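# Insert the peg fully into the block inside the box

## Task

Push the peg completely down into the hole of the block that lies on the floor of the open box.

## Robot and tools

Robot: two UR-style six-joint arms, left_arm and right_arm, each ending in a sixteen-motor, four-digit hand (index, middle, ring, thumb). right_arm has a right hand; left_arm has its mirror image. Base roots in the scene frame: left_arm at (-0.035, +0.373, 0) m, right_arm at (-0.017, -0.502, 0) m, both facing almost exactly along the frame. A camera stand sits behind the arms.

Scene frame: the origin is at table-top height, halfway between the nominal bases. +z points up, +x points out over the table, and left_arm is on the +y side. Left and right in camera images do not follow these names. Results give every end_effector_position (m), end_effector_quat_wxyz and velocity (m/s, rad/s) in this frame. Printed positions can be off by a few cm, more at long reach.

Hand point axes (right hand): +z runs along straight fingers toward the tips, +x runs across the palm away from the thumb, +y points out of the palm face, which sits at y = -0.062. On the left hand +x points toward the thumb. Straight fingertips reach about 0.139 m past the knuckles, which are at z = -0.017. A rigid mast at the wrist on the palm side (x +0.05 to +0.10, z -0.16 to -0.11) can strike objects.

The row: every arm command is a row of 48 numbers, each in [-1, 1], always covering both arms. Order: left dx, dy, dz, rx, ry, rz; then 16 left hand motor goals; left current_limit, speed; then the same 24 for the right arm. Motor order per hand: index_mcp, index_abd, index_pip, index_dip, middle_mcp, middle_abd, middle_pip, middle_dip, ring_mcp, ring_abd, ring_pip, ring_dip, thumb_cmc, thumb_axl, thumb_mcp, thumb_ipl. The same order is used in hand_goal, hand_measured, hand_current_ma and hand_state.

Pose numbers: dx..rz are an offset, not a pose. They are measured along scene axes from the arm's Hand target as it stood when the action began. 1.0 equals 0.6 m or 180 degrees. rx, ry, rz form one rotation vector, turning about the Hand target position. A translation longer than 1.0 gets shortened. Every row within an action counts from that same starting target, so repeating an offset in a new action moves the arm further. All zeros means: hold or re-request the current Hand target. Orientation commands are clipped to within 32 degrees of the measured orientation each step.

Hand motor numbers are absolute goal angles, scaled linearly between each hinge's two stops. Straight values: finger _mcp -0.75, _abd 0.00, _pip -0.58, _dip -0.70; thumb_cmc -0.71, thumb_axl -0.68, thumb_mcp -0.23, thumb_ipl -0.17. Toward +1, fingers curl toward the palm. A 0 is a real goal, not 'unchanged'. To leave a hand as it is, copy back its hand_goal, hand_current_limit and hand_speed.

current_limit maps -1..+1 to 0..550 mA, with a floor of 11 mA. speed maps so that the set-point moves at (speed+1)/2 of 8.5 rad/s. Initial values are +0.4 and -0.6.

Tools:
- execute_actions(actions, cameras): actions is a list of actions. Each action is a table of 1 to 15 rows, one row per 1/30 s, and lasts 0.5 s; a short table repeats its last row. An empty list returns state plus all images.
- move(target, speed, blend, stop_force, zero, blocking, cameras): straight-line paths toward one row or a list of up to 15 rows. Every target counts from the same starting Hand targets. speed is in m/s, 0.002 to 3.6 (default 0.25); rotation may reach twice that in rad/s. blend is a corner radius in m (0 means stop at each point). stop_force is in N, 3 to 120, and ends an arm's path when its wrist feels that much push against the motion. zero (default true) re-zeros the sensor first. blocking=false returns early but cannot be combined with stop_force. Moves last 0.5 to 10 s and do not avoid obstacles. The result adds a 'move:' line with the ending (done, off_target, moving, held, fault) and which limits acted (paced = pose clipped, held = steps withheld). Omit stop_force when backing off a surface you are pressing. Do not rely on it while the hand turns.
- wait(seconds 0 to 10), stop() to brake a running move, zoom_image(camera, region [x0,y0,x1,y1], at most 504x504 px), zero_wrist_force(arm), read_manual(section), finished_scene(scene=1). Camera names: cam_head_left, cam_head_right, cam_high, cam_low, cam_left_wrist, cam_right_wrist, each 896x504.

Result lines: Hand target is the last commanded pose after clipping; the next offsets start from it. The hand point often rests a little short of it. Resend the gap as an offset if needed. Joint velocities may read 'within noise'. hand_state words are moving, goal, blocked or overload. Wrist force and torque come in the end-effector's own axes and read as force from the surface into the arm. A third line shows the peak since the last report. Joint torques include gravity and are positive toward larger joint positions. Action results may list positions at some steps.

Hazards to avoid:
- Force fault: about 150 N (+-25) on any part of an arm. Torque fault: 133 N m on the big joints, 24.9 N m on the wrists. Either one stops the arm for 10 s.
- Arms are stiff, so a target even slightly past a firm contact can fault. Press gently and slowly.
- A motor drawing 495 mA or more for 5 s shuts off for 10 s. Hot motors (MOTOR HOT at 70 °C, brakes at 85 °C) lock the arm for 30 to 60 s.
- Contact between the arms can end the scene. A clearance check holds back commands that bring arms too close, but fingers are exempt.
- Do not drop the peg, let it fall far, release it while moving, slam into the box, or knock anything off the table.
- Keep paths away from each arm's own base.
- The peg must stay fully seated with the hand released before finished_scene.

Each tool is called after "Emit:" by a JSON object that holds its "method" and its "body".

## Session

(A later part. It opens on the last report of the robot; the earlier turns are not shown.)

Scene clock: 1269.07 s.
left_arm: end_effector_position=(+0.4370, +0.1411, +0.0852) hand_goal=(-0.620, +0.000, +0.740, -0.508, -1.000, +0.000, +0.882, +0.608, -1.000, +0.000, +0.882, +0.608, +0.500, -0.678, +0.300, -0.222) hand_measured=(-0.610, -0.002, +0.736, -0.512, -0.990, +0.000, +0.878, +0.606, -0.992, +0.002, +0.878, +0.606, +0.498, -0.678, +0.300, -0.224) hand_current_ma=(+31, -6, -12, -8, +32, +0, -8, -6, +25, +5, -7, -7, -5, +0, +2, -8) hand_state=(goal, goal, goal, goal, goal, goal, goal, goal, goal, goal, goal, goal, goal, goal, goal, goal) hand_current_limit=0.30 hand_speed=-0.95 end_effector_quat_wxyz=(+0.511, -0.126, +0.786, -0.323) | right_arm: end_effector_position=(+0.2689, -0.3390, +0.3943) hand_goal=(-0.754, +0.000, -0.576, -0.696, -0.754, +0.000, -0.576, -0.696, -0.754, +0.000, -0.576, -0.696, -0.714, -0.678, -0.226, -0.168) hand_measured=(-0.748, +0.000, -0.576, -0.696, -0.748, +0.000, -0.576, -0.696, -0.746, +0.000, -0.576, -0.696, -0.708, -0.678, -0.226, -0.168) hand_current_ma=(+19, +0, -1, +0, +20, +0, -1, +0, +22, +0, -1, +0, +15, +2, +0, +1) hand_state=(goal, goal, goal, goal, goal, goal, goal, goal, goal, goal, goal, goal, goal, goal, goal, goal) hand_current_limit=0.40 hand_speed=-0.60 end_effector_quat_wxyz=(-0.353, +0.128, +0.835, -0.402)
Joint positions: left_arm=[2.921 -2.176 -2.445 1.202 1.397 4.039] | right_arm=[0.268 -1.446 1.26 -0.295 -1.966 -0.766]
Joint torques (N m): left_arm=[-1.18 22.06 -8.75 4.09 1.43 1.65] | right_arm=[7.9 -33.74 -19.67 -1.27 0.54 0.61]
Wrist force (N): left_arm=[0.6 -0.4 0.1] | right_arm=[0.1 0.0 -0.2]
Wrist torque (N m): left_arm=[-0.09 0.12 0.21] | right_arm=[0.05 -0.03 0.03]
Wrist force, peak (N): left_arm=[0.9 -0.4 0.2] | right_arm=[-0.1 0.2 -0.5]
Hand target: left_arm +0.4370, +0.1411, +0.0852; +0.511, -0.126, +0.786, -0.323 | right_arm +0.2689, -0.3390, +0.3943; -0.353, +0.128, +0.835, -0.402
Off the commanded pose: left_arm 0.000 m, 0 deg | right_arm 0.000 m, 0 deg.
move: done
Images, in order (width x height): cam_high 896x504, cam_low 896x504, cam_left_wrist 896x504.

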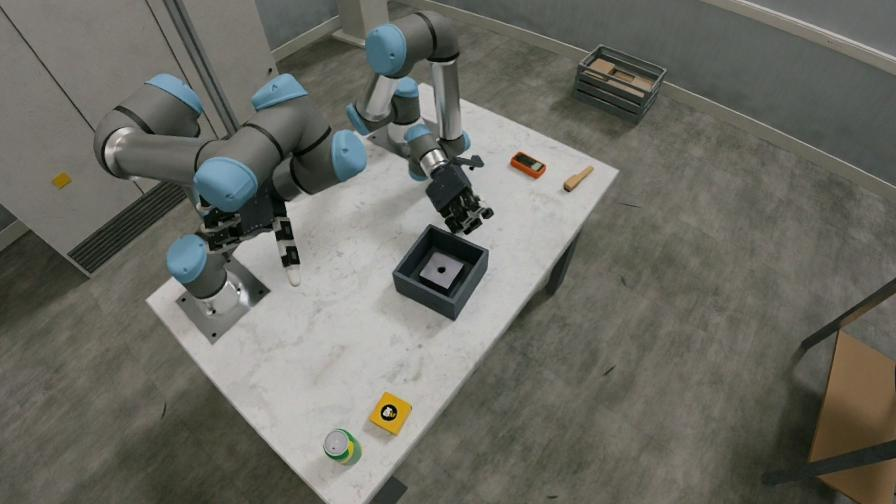

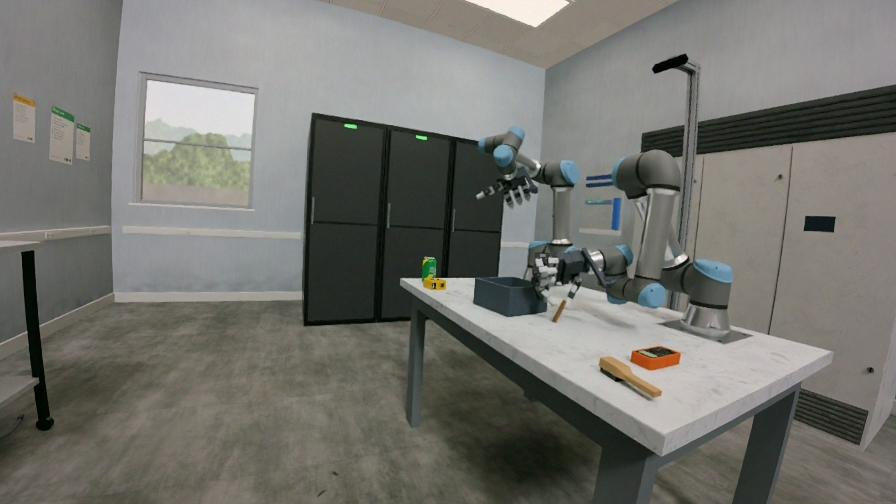

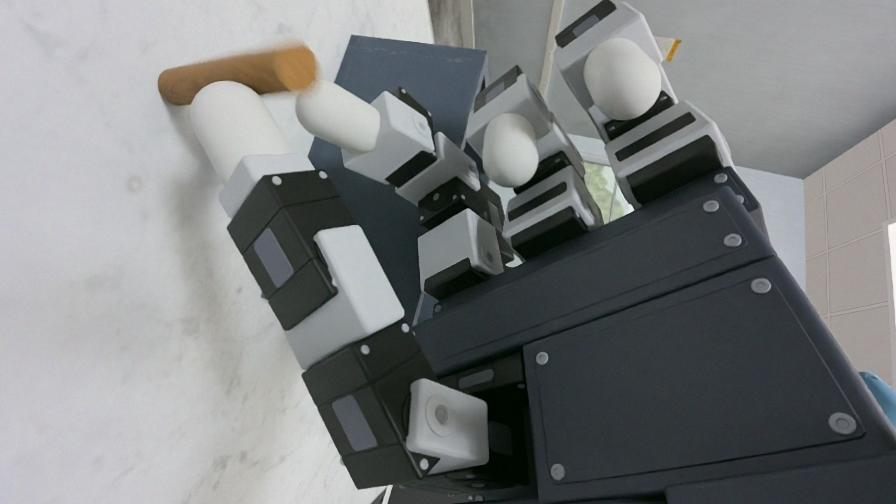

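Emit:
{"method": "wait", "body": {"seconds": 0.5, "cameras": ["cam_low","cam_high","cam_left_wrist"]}}

Scene clock: 1271.40 s.
left_arm: end_effector_position=(+0.4370, +0.1411, +0.0852) hand_goal=(-0.620, +0.000, +0.740, -0.508, -1.000, +0.000, +0.882, +0.608, -1.000, +0.000, +0.882, +0.608, +0.500, -0.678, +0.300, -0.222) hand_measured=(-0.610, -0.002, +0.736, -0.512, -0.990, +0.000, +0.878, +0.606, -0.992, +0.002, +0.878, +0.606, +0.498, -0.678, +0.300, -0.224) hand_current_ma=(+31, -6, -12, -8, +32, +0, -8, -6, +25, +5, -7, -7, -5, +0, +2, -8) hand_state=(goal, goal, goal, goal, goal, goal, goal, goal, goal, goal, goal, goal, goal, goal, goal, goal) hand_current_limit=0.30 hand_speed=-0.95 end_effector_quat_wxyz=(+0.511, -0.126, +0.786, -0.323) | right_arm: end_effector_position=(+0.2689, -0.3390, +0.3943) hand_goal=(-0.754, +0.000, -0.576, -0.696, -0.754, +0.000, -0.576, -0.696, -0.754, +0.000, -0.576, -0.696, -0.714, -0.678, -0.226, -0.168) hand_measured=(-0.748, +0.000, -0.576, -0.696, -0.748, +0.000, -0.576, -0.696, -0.746, +0.000, -0.576, -0.696, -0.708, -0.678, -0.226, -0.168) hand_current_ma=(+19, +0, -1, +0, +20, +0, -1, +0, +22, +0, -1, +0, +15, +2, +0, +1) hand_state=(goal, goal, goal, goal, goal, goal, goal, goal, goal, goal, goal, goal, goal, goal, goal, goal) hand_current_limit=0.40 hand_speed=-0.60 end_effector_quat_wxyz=(-0.353, +0.128, +0.835, -0.402)
Joint positions: left_arm=[2.921 -2.176 -2.445 1.202 1.397 4.039] | right_arm=[0.268 -1.446 1.26 -0.295 -1.966 -0.766]
Joint torques (N m): left_arm=[-0.89 22.55 -8.7 3.87 1.6 1.58] | right_arm=[9.27 -32.84 -19.86 -1.21 0.62 0.52]
Wrist force (N): left_arm=[0.6 -0.4 0.1] | right_arm=[-0.2 0.0 -0.2]
Wrist torque (N m): left_arm=[-0.08 0.12 0.20] | right_arm=[0.04 0.01 0.00]
Wrist force, peak (N): left_arm=[0.7 -0.5 0.3] | right_arm=[-0.1 0.1 -0.5]
Hand target: left_arm +0.4370, +0.1411, +0.0852; +0.511, -0.126, +0.786, -0.323 | right_arm +0.2689, -0.3390, +0.3943; -0.353, +0.128, +0.835, -0.402
Off the commanded pose: left_arm 0.000 m, 0 deg | right_arm 0.000 m, 0 deg.
wait: 0.50 s; at rest from the start
Images, in order (width x height): cam_high 896x504, cam_low 896x504, cam_left_wrist 896x504.

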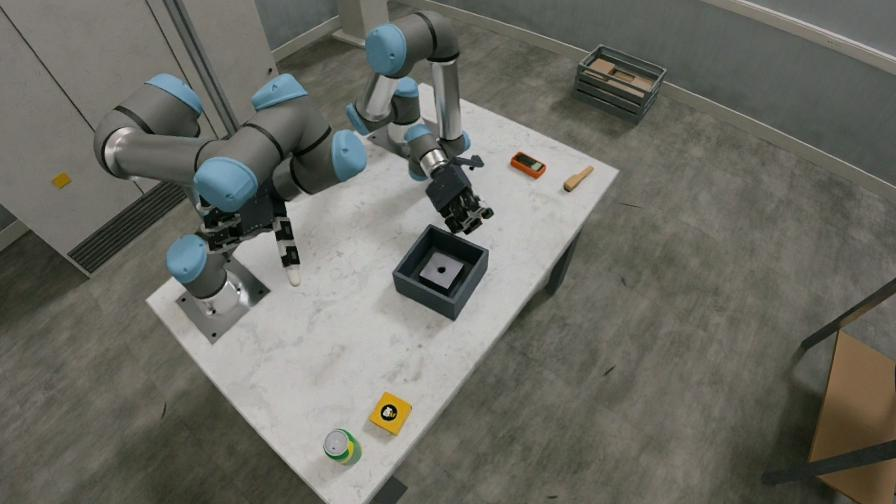

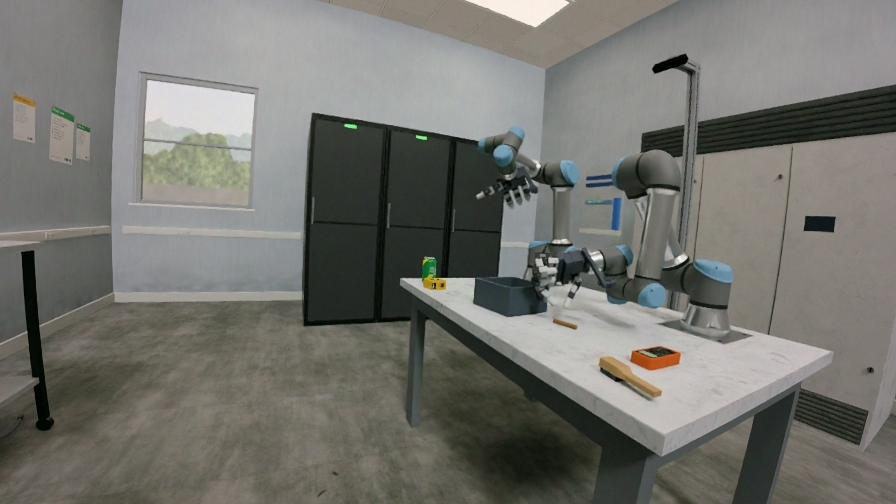

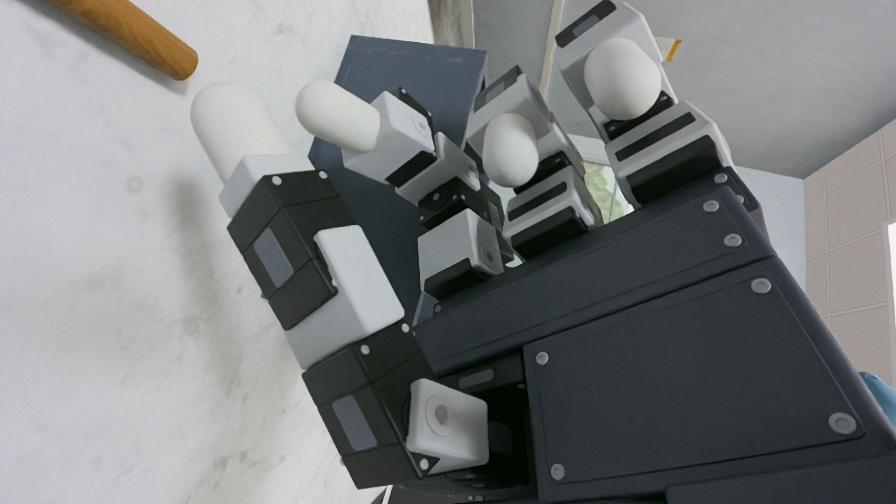

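Emit:
{"method": "zoom_image", "body": {"camera": "cam_low", "region": [460, 240, 680, 380]}}

Emit:
{"method": "zoom_image", "body": {"camera": "cam_left_wrist", "region": [0, 0, 300, 200]}}

Scaled by 2.291 from the camera's 896x504 image, which has a finer 1280x720 frame.

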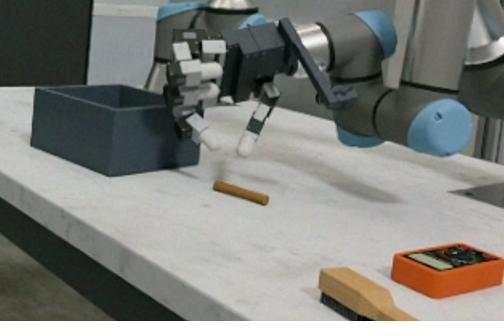

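Scaled by 1.680 from the camera's 896x504 image, which has a finer 1280x720 frame.

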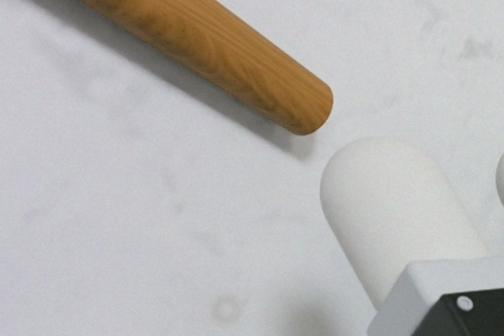

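Emit:
{"method": "move", "body": {"target": [[0,0,0.15,0,0,0,-0.62,0,0.74,-0.507,-1,0,0.883,0.609,-1,0,0.883,0.609,0.5,-0.677,0.30,-0.222,0.3,-0.8,0,0,0,0,0,0,-0.754,0,-0.576,-0.696,-0.754,0,-0.576,-0.696,-0.754,0,-0.576,-0.696,-0.714,-0.678,-0.226,-0.168,0.4,-0.6],[-0.0672,0.1348,0.2913,0.1721,0.3761,-0.0134,-0.75,-0.115,-0.576,-0.812,0.479,0,0.737,-0.261,-0.75,0.115,-0.576,-0.812,-0.714,-0.678,-0.226,-0.168,0.4,-0.6,0,0,0,0,0,0,-0.754,0,-0.576,-0.696,-0.754,0,-0.576,-0.696,-0.754,0,-0.576,-0.696,-0.714,-0.678,-0.226,-0.168,0.4,-0.6]], "speed": 0.3, "blend": [0.03,0], "cameras": ["cam_low","cam_high","cam_left_wrist"]}}

Scene clock: 1377.50 s.
left_arm: end_effector_position=(+0.3967, +0.2220, +0.2599) hand_goal=(-0.750, -0.116, -0.576, -0.812, +0.478, +0.000, +0.736, -0.262, -0.750, +0.114, -0.576, -0.812, -0.714, -0.678, -0.226, -0.168) hand_measured=(-0.748, -0.112, -0.572, -0.810, +0.458, +0.000, +0.736, -0.260, -0.752, +0.110, -0.572, -0.810, -0.712, -0.678, -0.216, -0.168) hand_current_ma=(+3, +8, +9, +6, -68, +0, +1, +6, -3, -8, +8, +6, +6, -1, +39, -3) hand_state=(goal, goal, goal, goal, blocked, goal, goal, goal, goal, goal, goal, goal, goal, goal, goal, goal) hand_current_limit=0.40 hand_speed=-0.60 end_effector_quat_wxyz=(+0.000, -0.134, +0.991, +0.001) | right_arm: end_effector_position=(+0.2689, -0.3390, +0.3943) hand_goal=(-0.754, +0.000, -0.576, -0.696, -0.754, +0.000, -0.576, -0.696, -0.754, +0.000, -0.576, -0.696, -0.714, -0.678, -0.226, -0.168) hand_measured=(-0.748, +0.000, -0.576, -0.696, -0.748, +0.000, -0.576, -0.696, -0.746, +0.000, -0.576, -0.696, -0.708, -0.678, -0.226, -0.168) hand_current_ma=(+19, +0, -1, +0, +20, +0, -1, +0, +22, +0, -1, +0, +15, +2, +0, +1) hand_state=(goal, goal, goal, goal, goal, goal, goal, goal, goal, goal, goal, goal, goal, goal, goal, goal) hand_current_limit=0.40 hand_speed=-0.60 end_effector_quat_wxyz=(-0.353, +0.128, +0.835, -0.402)
Joint positions: left_arm=[2.954 -1.644 -1.748 -1.322 1.572 4.254] | right_arm=[0.268 -1.446 1.26 -0.295 -1.966 -0.766]
Joint torques (N m): left_arm=[-2.17 18.41 38.66 3.65 1.85 -1.71] | right_arm=[8.81 -32.81 -20.45 -1.21 0.54 0.7]
Wrist force (N): left_arm=[0.3 -1.3 0.2] | right_arm=[-0.1 0.1 -0.2]
Wrist torque (N m): left_arm=[-0.13 -0.08 0.01] | right_arm=[0.07 -0.01 0.02]
Wrist force, peak (N): left_arm=[2.4 1.3 0.9] | right_arm=[-0.2 0.3 -0.5]
Hand target: left_arm +0.3967, +0.2220, +0.2599; +0.000, -0.134, +0.991, +0.001 | right_arm +0.2689, -0.3390, +0.3943; -0.353, +0.128, +0.835, -0.402
Off the commanded pose: left_arm 0.000 m, 0 deg | right_arm 0.000 m, 0 deg.
move: done
Images, in order (width x height): cam_high 896x504, cam_low 896x504, cam_left_wrist 896x504.

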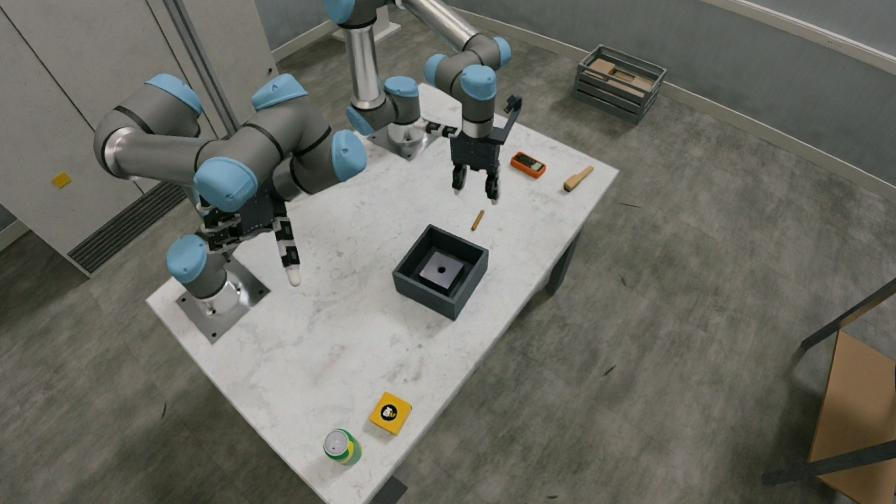

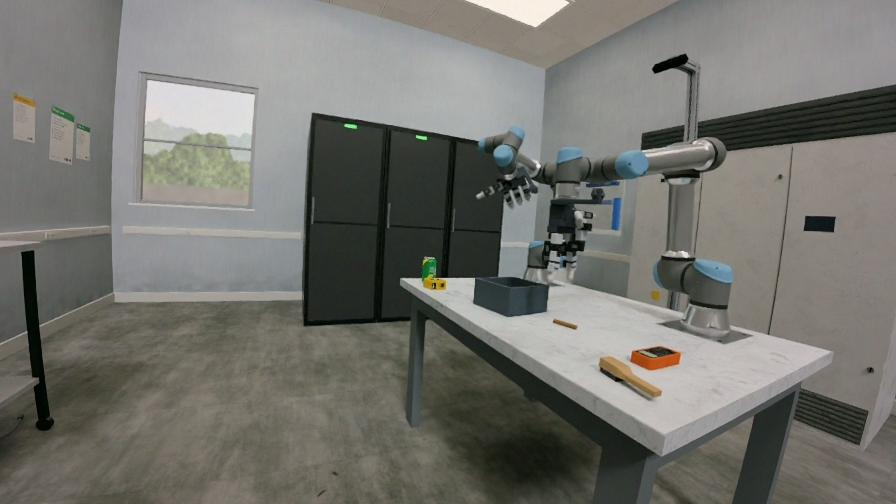

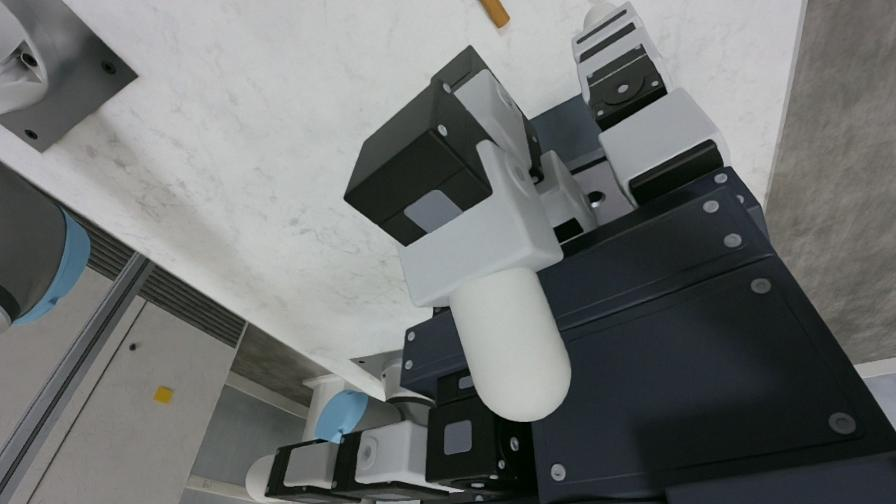

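Emit:
{"method": "move", "body": {"target": [[0,0,-0.2,0,0,0,-0.75,-0.115,-0.576,-0.812,0.479,0,0.737,-0.261,-0.75,0.115,-0.576,-0.812,-0.714,-0.678,-0.226,-0.168,0.4,-0.6,0,0,0,0,0,0,-0.754,0,-0.576,-0.696,-0.754,0,-0.576,-0.696,-0.754,0,-0.576,-0.696,-0.714,-0.678,-0.226,-0.168,0.4,-0.6]], "speed": 0.15, "cameras": ["cam_low","cam_high","cam_left_wrist","cam_head_left","cam_head_right"]}}

Emit:
{"method": "zoom_image", "body": {"camera": "cam_high", "region": [420, 130, 560, 250]}}

Emit:
{"method": "zoom_image", "body": {"camera": "cam_low", "region": [500, 260, 620, 350]}}

Scene clock: 1391.97 s.
left_arm: end_effector_position=(+0.3966, +0.2220, +0.1400) hand_goal=(-0.750, -0.116, -0.576, -0.812, +0.478, +0.000, +0.736, -0.262, -0.750, +0.114, -0.576, -0.812, -0.714, -0.678, -0.226, -0.168) hand_measured=(-0.748, -0.112, -0.572, -0.810, +0.460, +0.000, +0.736, -0.260, -0.752, +0.110, -0.572, -0.810, -0.712, -0.678, -0.216, -0.168) hand_current_ma=(+3, +8, +8, +6, -61, +0, +1, +6, -2, -8, +8, +6, +6, -1, +35, -2) hand_state=(goal, goal, goal, goal, goal, goal, goal, goal, goal, goal, goal, goal, goal, goal, goal, goal) hand_current_limit=0.40 hand_speed=-0.60 end_effector_quat_wxyz=(+0.000, -0.134, +0.991, +0.001) | right_arm: end_effector_position=(+0.2689, -0.3390, +0.3943) hand_goal=(-0.754, +0.000, -0.576, -0.696, -0.754, +0.000, -0.576, -0.696, -0.754, +0.000, -0.576, -0.696, -0.714, -0.678, -0.226, -0.168) hand_measured=(-0.748, +0.000, -0.576, -0.696, -0.748, +0.000, -0.576, -0.696, -0.746, +0.000, -0.576, -0.696, -0.708, -0.678, -0.226, -0.168) hand_current_ma=(+19, +0, -1, +0, +20, +0, -1, +0, +22, +0, -1, +0, +15, +2, +0, +1) hand_state=(goal, goal, goal, goal, goal, goal, goal, goal, goal, goal, goal, goal, goal, goal, goal, goal) hand_current_limit=0.40 hand_speed=-0.60 end_effector_quat_wxyz=(-0.353, +0.128, +0.835, -0.402)
Joint positions: left_arm=[2.954 -1.76 -1.948 -1.005 1.572 4.254] | right_arm=[0.268 -1.446 1.26 -0.295 -1.966 -0.766]
Joint torques (N m): left_arm=[-4.55 24.65 27.39 4.37 0.24 0.13] | right_arm=[8.17 -34.27 -19.54 -1.38 0.46 0.97]
Wrist force (N): left_arm=[0.1 -1.3 -0.4] | right_arm=[-0.1 0.1 -0.1]
Wrist torque (N m): left_arm=[-0.07 -0.06 0.00] | right_arm=[0.05 0.00 0.02]
Wrist force, peak (N): left_arm=[0.1 -1.3 -2.0] | right_arm=[0.2 0.0 -0.5]
Hand target: left_arm +0.3967, +0.2220, +0.1399; +0.000, -0.134, +0.991, +0.001 | right_arm +0.2689, -0.3390, +0.3943; -0.353, +0.128, +0.835, -0.402
Off the commanded pose: left_arm 0.000 m, 0 deg | right_arm 0.000 m, 0 deg.
move: done
Images, in order (width x height): cam_head_left 896x504, cam_head_right 896x504, cam_high 896x504, cam_low 896x504, cam_left_wrist 896x504.

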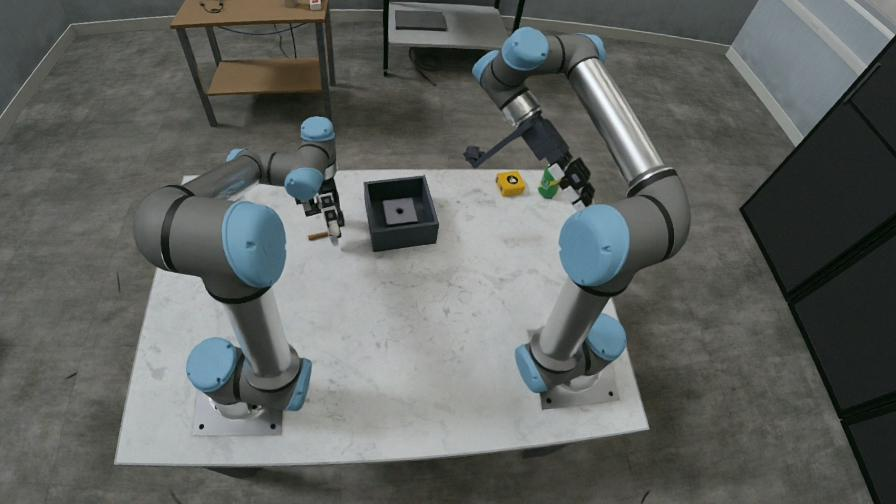

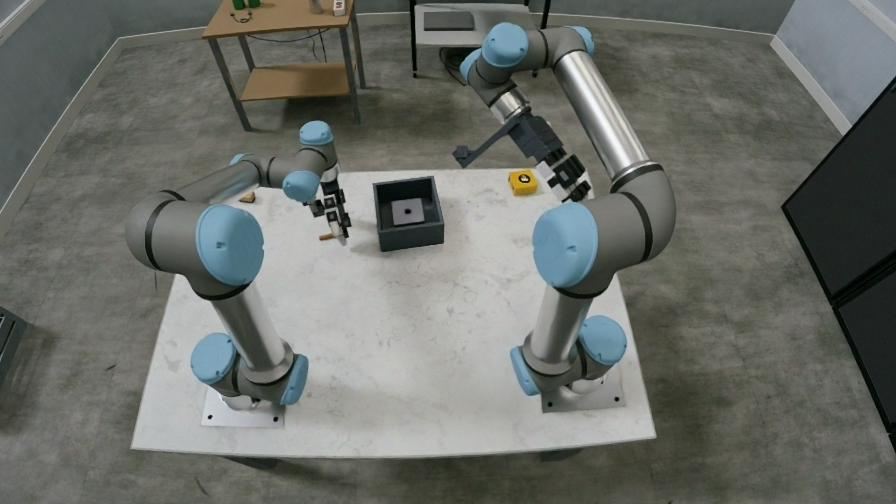

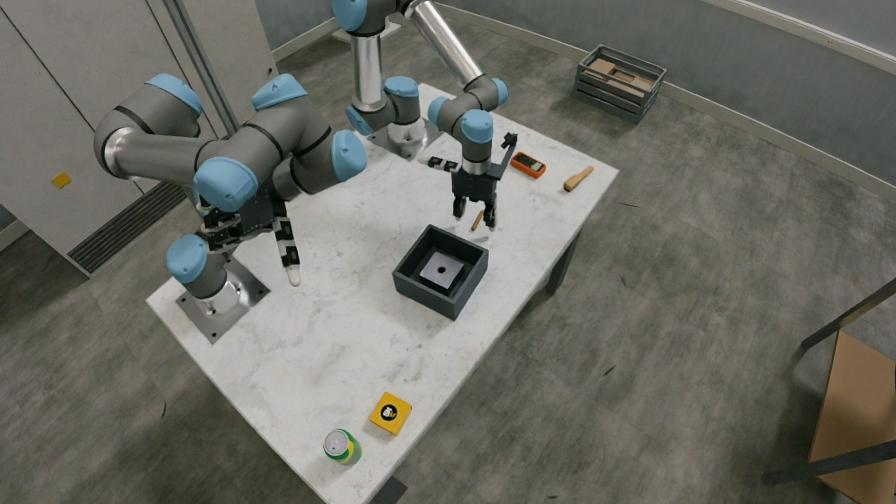

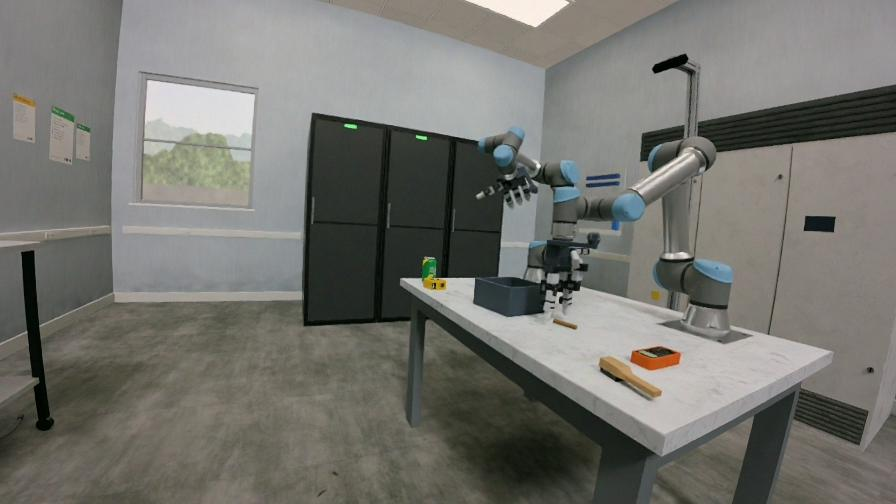

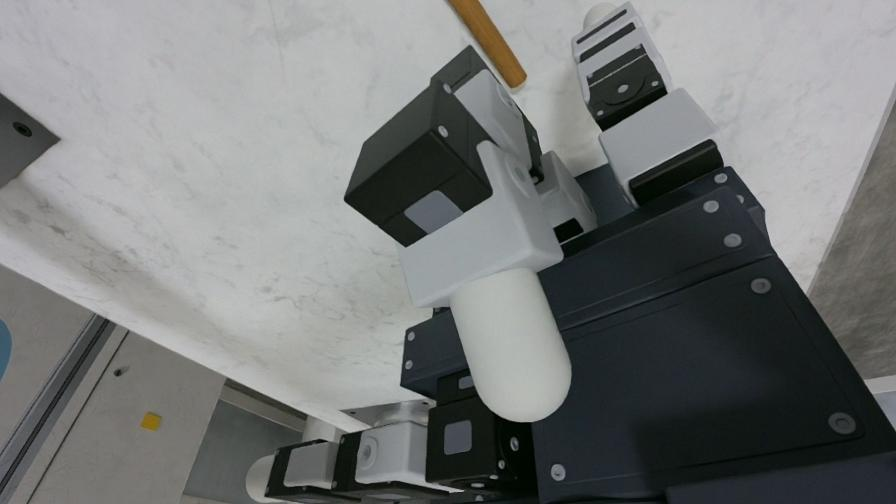

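Scaled by 3.600 from the camera's 896x504 image, which has a finer 1280x720 frame.

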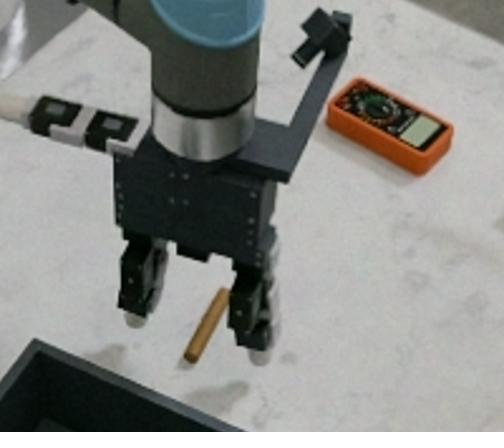

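Scaled by 4.200 from the camera's 896x504 image, which has a finer 1280x720 frame.

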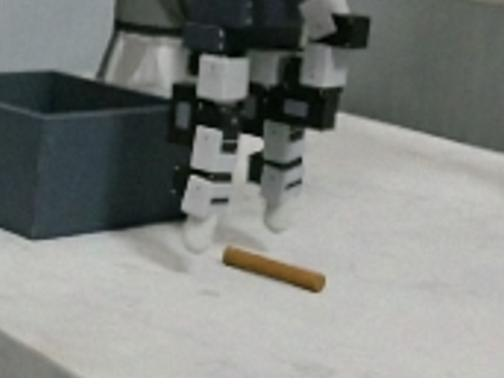

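Emit:
{"method": "zoom_image", "body": {"camera": "cam_left_wrist", "region": [420, 0, 660, 130]}}

Scaled by 2.100 from the camera's 896x504 image, which has a finer 1280x720 frame.

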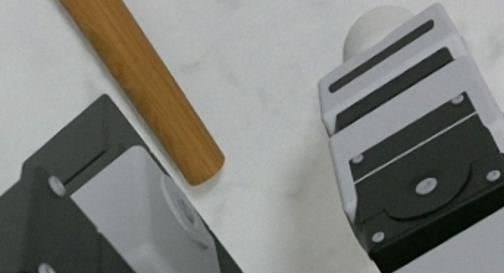

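Emit:
{"method": "move", "body": {"target": [[-0.003,0.002,0.0,0,0,-0.0144,-0.75,-0.115,-0.576,-0.812,0.479,0,0.737,-0.261,-0.75,0.115,-0.576,-0.812,-0.714,-0.678,-0.226,-0.168,0.4,-0.6,0,0,0,0,0,0,-0.754,0,-0.576,-0.696,-0.754,0,-0.576,-0.696,-0.754,0,-0.576,-0.696,-0.714,-0.678,-0.226,-0.168,0.4,-0.6],[-0.003,0.002,-0.0282,0,0,-0.0144,-0.75,-0.115,-0.576,-0.812,0.479,0,0.737,-0.261,-0.75,0.115,-0.576,-0.812,-0.714,-0.678,-0.226,-0.168,0.4,-0.6,0,0,0,0,0,0,-0.754,0,-0.576,-0.696,-0.754,0,-0.576,-0.696,-0.754,0,-0.576,-0.696,-0.714,-0.678,-0.226,-0.168,0.4,-0.6]], "speed": 0.03, "stop_force": 5, "cameras": ["cam_low","cam_high","cam_left_wrist"]}}

Emit:
{"method": "zoom_image", "body": {"camera": "cam_high", "region": [420, 130, 560, 250]}}

Emit:
{"method": "zoom_image", "body": {"camera": "cam_low", "region": [500, 260, 620, 350]}}

Emit:
{"method": "zoom_image", "body": {"camera": "cam_left_wrist", "region": [420, 0, 660, 130]}}

Scene clock: 1442.93 s.
left_arm: end_effector_position=(+0.3949, +0.2232, +0.1230) hand_goal=(-0.750, -0.116, -0.576, -0.812, +0.478, +0.000, +0.736, -0.262, -0.750, +0.114, -0.576, -0.812, -0.714, -0.678, -0.226, -0.168) hand_measured=(-0.748, -0.112, -0.572, -0.810, +0.460, +0.000, +0.736, -0.260, -0.752, +0.110, -0.572, -0.810, -0.712, -0.678, -0.216, -0.168) hand_current_ma=(+3, +8, +8, +6, -61, +0, +1, +6, -2, -8, +8, +6, +6, -1, +35, -2) hand_state=(goal, goal, goal, goal, goal, goal, goal, goal, goal, goal, goal, goal, goal, goal, goal, goal) hand_current_limit=0.40 hand_speed=-0.60 end_effector_quat_wxyz=(+0.000, -0.112, +0.994, +0.001) | right_arm: end_effector_position=(+0.2689, -0.3390, +0.3943) hand_goal=(-0.754, +0.000, -0.576, -0.696, -0.754, +0.000, -0.576, -0.696, -0.754, +0.000, -0.576, -0.696, -0.714, -0.678, -0.226, -0.168) hand_measured=(-0.748, +0.000, -0.576, -0.696, -0.748, +0.000, -0.576, -0.696, -0.746, +0.000, -0.576, -0.696, -0.708, -0.678, -0.226, -0.168) hand_current_ma=(+19, +0, -1, +0, +20, +0, -1, +0, +22, +0, -1, +0, +15, +2, +0, +1) hand_state=(goal, goal, goal, goal, goal, goal, goal, goal, goal, goal, goal, goal, goal, goal, goal, goal) hand_current_limit=0.40 hand_speed=-0.60 end_effector_quat_wxyz=(-0.353, +0.128, +0.835, -0.402)
Joint positions: left_arm=[2.951 -1.774 -1.982 -0.957 1.572 4.296] | right_arm=[0.268 -1.446 1.26 -0.295 -1.966 -0.766]
Joint torques (N m): left_arm=[2.87 38.47 36.5 3.44 0.83 -1.93] | right_arm=[8.55 -32.49 -19.76 -1.35 0.59 0.67]
Wrist force (N): left_arm=[0.1 -1.2 0.0] | right_arm=[-0.1 0.0 -0.1]
Wrist torque (N m): left_arm=[-0.10 -0.05 0.04] | right_arm=[0.04 -0.01 0.02]
Wrist force, peak (N): left_arm=[0.2 -1.4 -0.4] | right_arm=[-0.3 0.2 -0.4]
Hand target: left_arm +0.3949, +0.2232, +0.1230; +0.000, -0.112, +0.994, +0.001 | right_arm +0.2689, -0.3390, +0.3943; -0.353, +0.128, +0.835, -0.402
Off the commanded pose: left_arm 0.000 m, 0 deg | right_arm 0.000 m, 0 deg.
move: done
Images, in order (width x height): cam_high 896x504, cam_low 896x504, cam_left_wrist 896x504.

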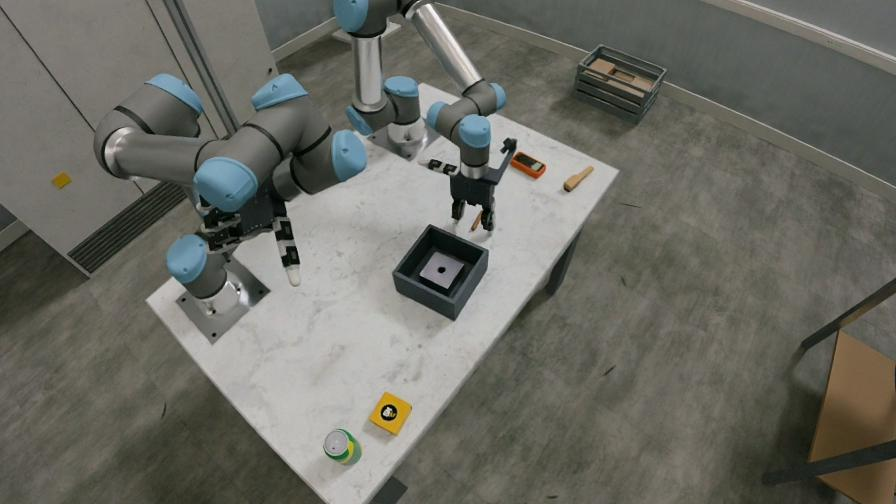

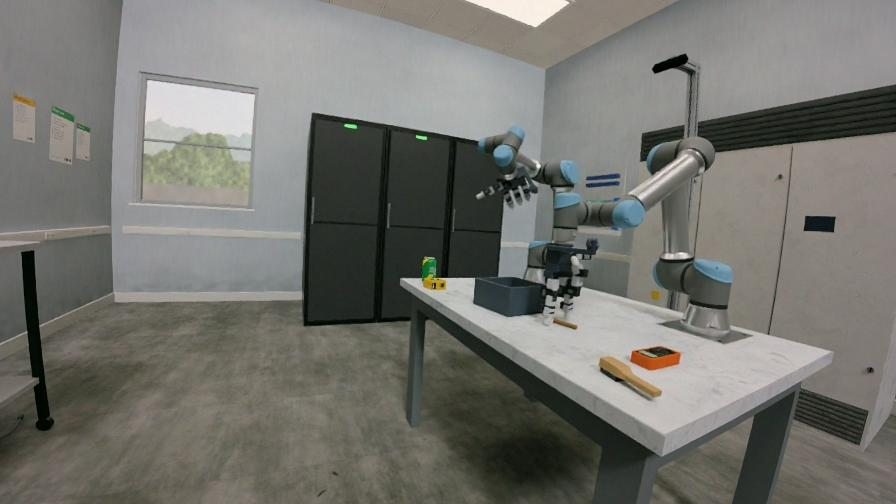

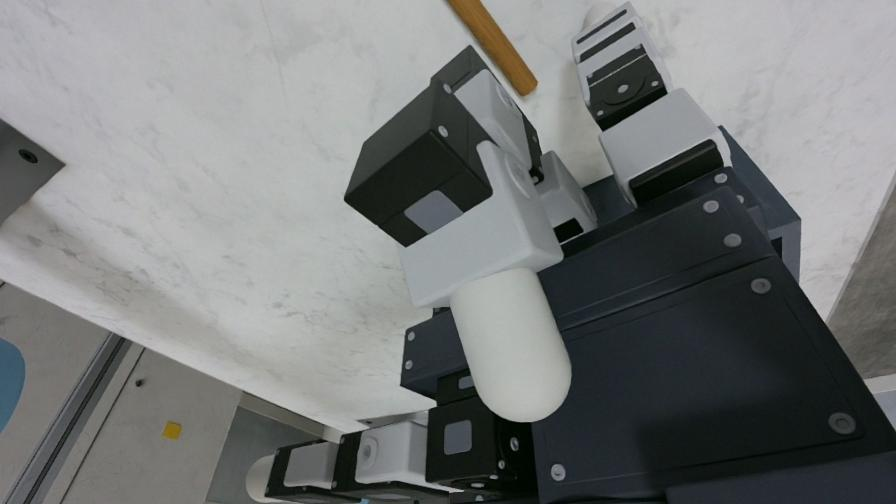

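Scaled by 3.600 from the camera's 896x504 image, which has a finer 1280x720 frame.

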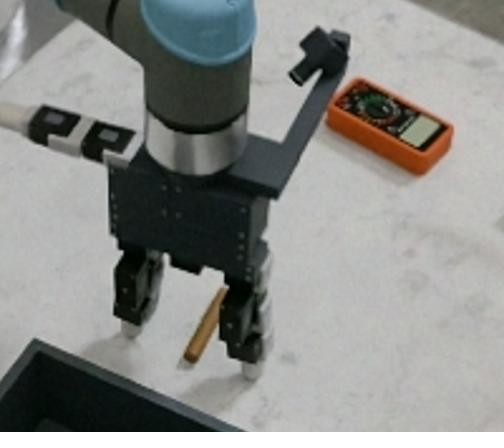

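Scaled by 4.200 from the camera's 896x504 image, which has a finer 1280x720 frame.

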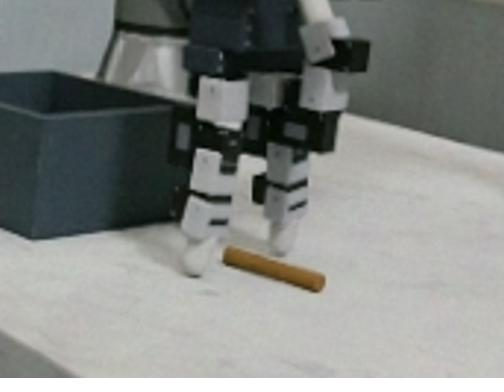

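Scaled by 2.100 from the camera's 896x504 image, which has a finer 1280x720 frame.

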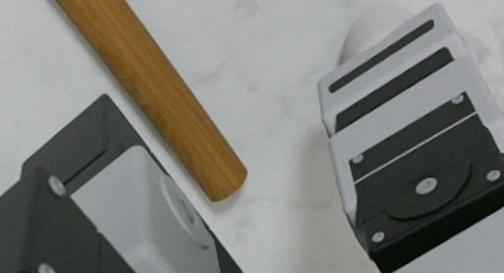

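Emit:
{"method": "move", "body": {"target": [0,0,0,0,0,0,-0.75,0.06,-0.576,-0.812,0.479,0,0.737,-0.261,-0.75,-0.06,-0.576,-0.812,-0.714,-0.678,-0.226,-0.168,0.5,-0.9,0,0,0,0,0,0,-0.754,0,-0.576,-0.696,-0.754,0,-0.576,-0.696,-0.754,0,-0.576,-0.696,-0.714,-0.678,-0.226,-0.168,0.4,-0.6], "cameras": ["cam_left_wrist","cam_high"]}}

Emit:
{"method": "zoom_image", "body": {"camera": "cam_high", "region": [420, 130, 560, 250]}}

Scene clock: 1451.17 s.
left_arm: end_effector_position=(+0.3949, +0.2232, +0.1230) hand_goal=(-0.750, +0.060, -0.576, -0.812, +0.478, +0.000, +0.736, -0.262, -0.750, -0.060, -0.576, -0.812, -0.714, -0.678, -0.226, -0.168) hand_measured=(-0.748, +0.056, -0.572, -0.810, +0.460, +0.000, +0.736, -0.260, -0.752, -0.056, -0.572, -0.810, -0.712, -0.678, -0.216, -0.168) hand_current_ma=(+3, -7, +8, +6, -61, +0, +1, +6, -2, +8, +8, +6, +6, -1, +35, -2) hand_state=(goal, goal, goal, goal, goal, goal, goal, goal, goal, goal, goal, goal, goal, goal, goal, goal) hand_current_limit=0.50 hand_speed=-0.90 end_effector_quat_wxyz=(+0.000, -0.112, +0.994, +0.001) | right_arm: end_effector_position=(+0.2689, -0.3390, +0.3943) hand_goal=(-0.754, +0.000, -0.576, -0.696, -0.754, +0.000, -0.576, -0.696, -0.754, +0.000, -0.576, -0.696, -0.714, -0.678, -0.226, -0.168) hand_measured=(-0.748, +0.000, -0.576, -0.696, -0.748, +0.000, -0.576, -0.696, -0.746, +0.000, -0.576, -0.696, -0.708, -0.678, -0.226, -0.168) hand_current_ma=(+19, +0, -1, +0, +20, +0, -1, +0, +22, +0, -1, +0, +15, +2, +0, +1) hand_state=(goal, goal, goal, goal, goal, goal, goal, goal, goal, goal, goal, goal, goal, goal, goal, goal) hand_current_limit=0.40 hand_speed=-0.60 end_effector_quat_wxyz=(-0.353, +0.128, +0.835, -0.402)
Joint positions: left_arm=[2.951 -1.774 -1.982 -0.957 1.572 4.296] | right_arm=[0.268 -1.446 1.26 -0.295 -1.966 -0.766]
Joint torques (N m): left_arm=[2.51 39.52 35.79 4.06 -1.02 -1.77] | right_arm=[7.23 -32.64 -19.08 -1.5 0.31 0.66]
Wrist force (N): left_arm=[0.2 -1.1 -0.1] | right_arm=[-0.1 0.0 -0.1]
Wrist torque (N m): left_arm=[-0.08 -0.05 0.05] | right_arm=[0.05 -0.01 0.02]
Wrist force, peak (N): left_arm=[0.1 -1.3 -0.3] | right_arm=[-0.1 0.3 -0.4]
Hand target: left_arm +0.3949, +0.2232, +0.1230; +0.000, -0.112, +0.994, +0.001 | right_arm +0.2689, -0.3390, +0.3943; -0.353, +0.128, +0.835, -0.402
Off the commanded pose: left_arm 0.000 m, 0 deg | right_arm 0.000 m, 0 deg.
move: done
Images, in order (width x height): cam_high 896x504, cam_left_wrist 896x504.

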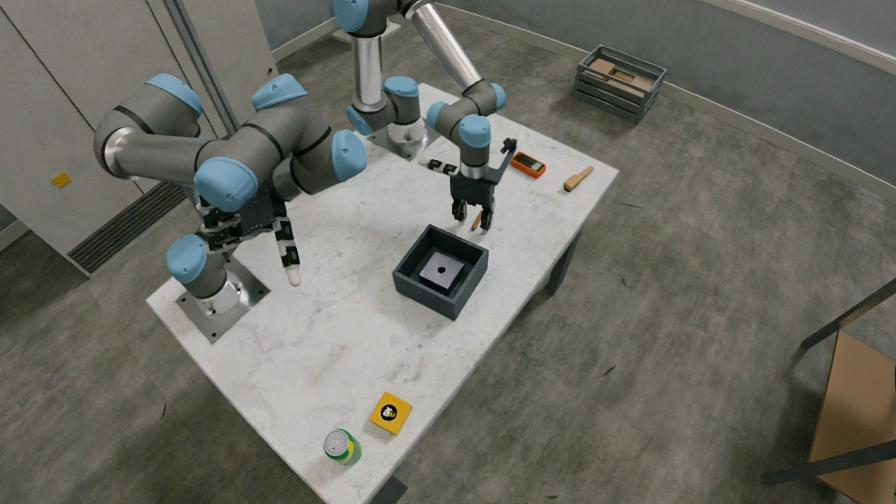

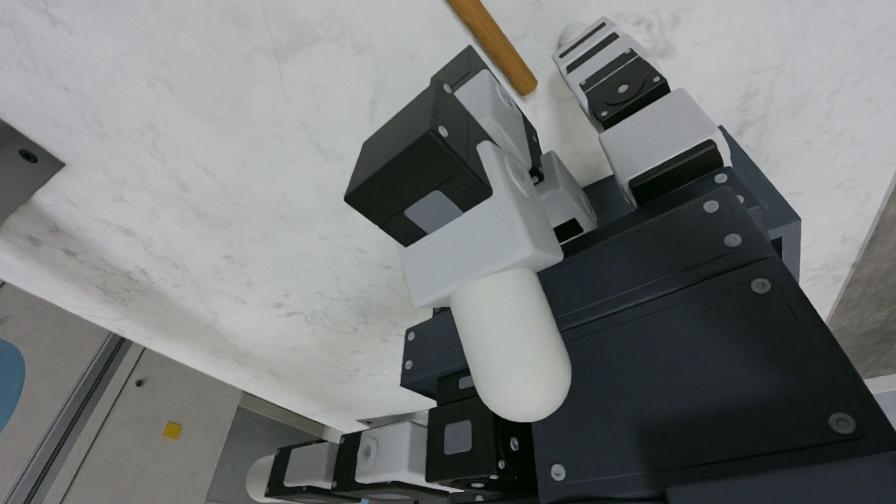

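Scaled by 3.600 from the camera's 896x504 image, which has a finer 1280x720 frame.

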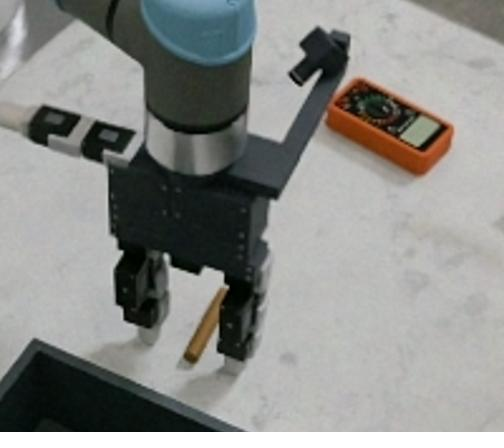

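Emit:
{"method": "move", "body": {"target": [[0.0,0.0,0.08,0,0,0,-0.75,0.0,-0.576,-0.7,0.479,0,0.737,-0.261,-0.75,0,-0.576,-0.7,-0.714,-0.678,-0.226,-0.168,0.4,-0.6,0,0,0,0,0,0,-0.754,0,-0.576,-0.696,-0.754,0,-0.576,-0.696,-0.754,0,-0.576,-0.696,-0.714,-0.678,-0.226,-0.168,0.4,-0.6],[0.0388,-0.001,0.08,0,0,0,-0.75,-0.06,-0.576,-0.7,-0.75,0.06,-0.576,-0.7,0.479,0,0.737,-0.261,-0.714,-0.678,-0.226,-0.168,0.4,-0.6,0,0,0,0,0,0,-0.754,0,-0.576,-0.696,-0.754,0,-0.576,-0.696,-0.754,0,-0.576,-0.696,-0.714,-0.678,-0.226,-0.168,0.4,-0.6]], "speed": 0.15, "blend": [0.01,0], "cameras": ["cam_high","cam_left_wrist"]}}

Emit:
{"method": "zoom_image", "body": {"camera": "cam_high", "region": [420, 130, 560, 250]}}

Scene clock: 1471.47 s.
left_arm: end_effector_position=(+0.4181, +0.2226, +0.1710) hand_goal=(-0.750, -0.060, -0.576, -0.700, -0.750, +0.060, -0.576, -0.700, +0.478, +0.000, +0.736, -0.262, -0.714, -0.678, -0.226, -0.168) hand_measured=(-0.748, -0.056, -0.572, -0.704, -0.746, +0.056, -0.572, -0.698, +0.460, -0.002, +0.732, -0.264, -0.712, -0.678, -0.216, -0.168) hand_current_ma=(+3, +7, +8, -7, +11, -6, +8, +5, -56, -6, -7, -5, +6, -1, +35, -2) hand_state=(goal, goal, goal, goal, goal, goal, goal, goal, goal, goal, goal, goal, goal, goal, goal, goal) hand_current_limit=0.40 hand_speed=-0.60 end_effector_quat_wxyz=(+0.000, -0.112, +0.994, +0.001) | right_arm: end_effector_position=(+0.2689, -0.3390, +0.3943) hand_goal=(-0.754, +0.000, -0.576, -0.696, -0.754, +0.000, -0.576, -0.696, -0.754, +0.000, -0.576, -0.696, -0.714, -0.678, -0.226, -0.168) hand_measured=(-0.748, +0.000, -0.576, -0.696, -0.748, +0.000, -0.576, -0.696, -0.746, +0.000, -0.576, -0.696, -0.708, -0.678, -0.226, -0.168) hand_current_ma=(+19, +0, -1, +0, +20, +0, -1, +0, +22, +0, -1, +0, +15, +2, +0, +1) hand_state=(goal, goal, goal, goal, goal, goal, goal, goal, goal, goal, goal, goal, goal, goal, goal, goal) hand_current_limit=0.40 hand_speed=-0.60 end_effector_quat_wxyz=(-0.353, +0.128, +0.835, -0.402)
Joint positions: left_arm=[2.958 -1.759 -1.858 -1.096 1.572 4.303] | right_arm=[0.268 -1.446 1.26 -0.295 -1.966 -0.766]
Joint torques (N m): left_arm=[-7.44 22.19 35.75 3.92 0.53 -1.79] | right_arm=[8.16 -33.13 -21.13 -1.18 0.6 0.78]
Wrist force (N): left_arm=[0.3 -1.1 0.0] | right_arm=[-0.2 0.2 -0.3]
Wrist torque (N m): left_arm=[-0.08 -0.08 0.04] | right_arm=[0.08 0.00 0.02]
Wrist force, peak (N): left_arm=[1.4 -1.0 -1.2] | right_arm=[-0.3 0.2 -0.5]
Hand target: left_arm +0.4181, +0.2226, +0.1710; +0.000, -0.112, +0.994, +0.001 | right_arm +0.2689, -0.3390, +0.3943; -0.353, +0.128, +0.835, -0.402
Off the commanded pose: left_arm 0.000 m, 0 deg | right_arm 0.000 m, 0 deg.
move: done
Images, in order (width x height): cam_high 896x504, cam_left_wrist 896x504.

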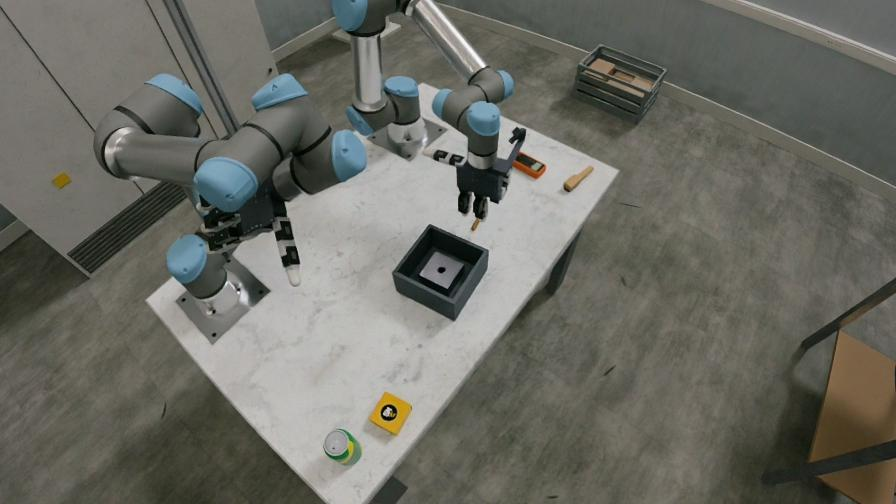

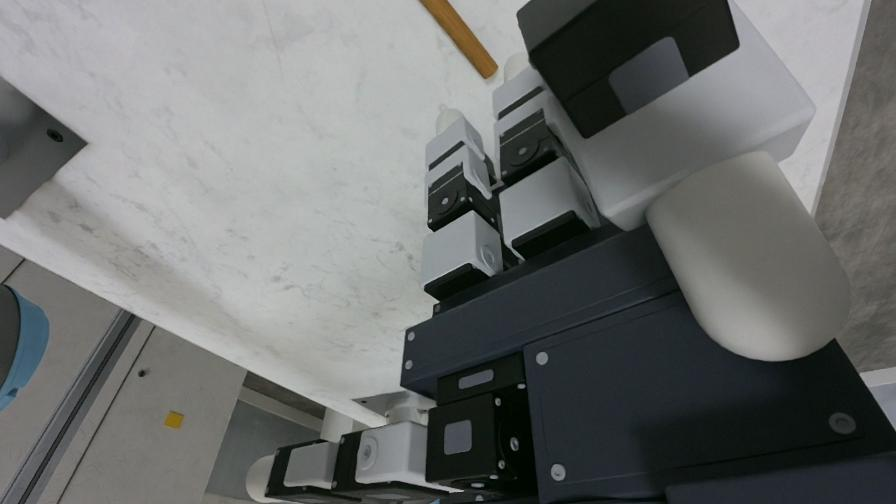

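Scaled by 3.600 from the camera's 896x504 image, which has a finer 1280x720 frame.

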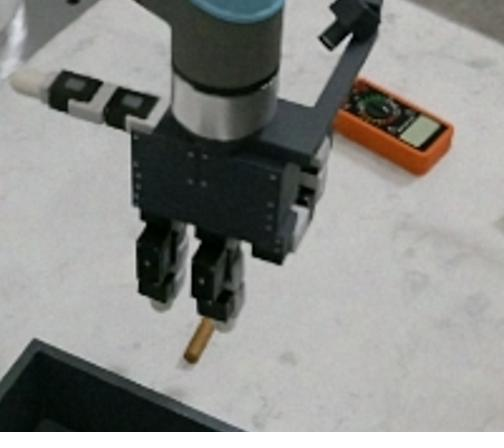

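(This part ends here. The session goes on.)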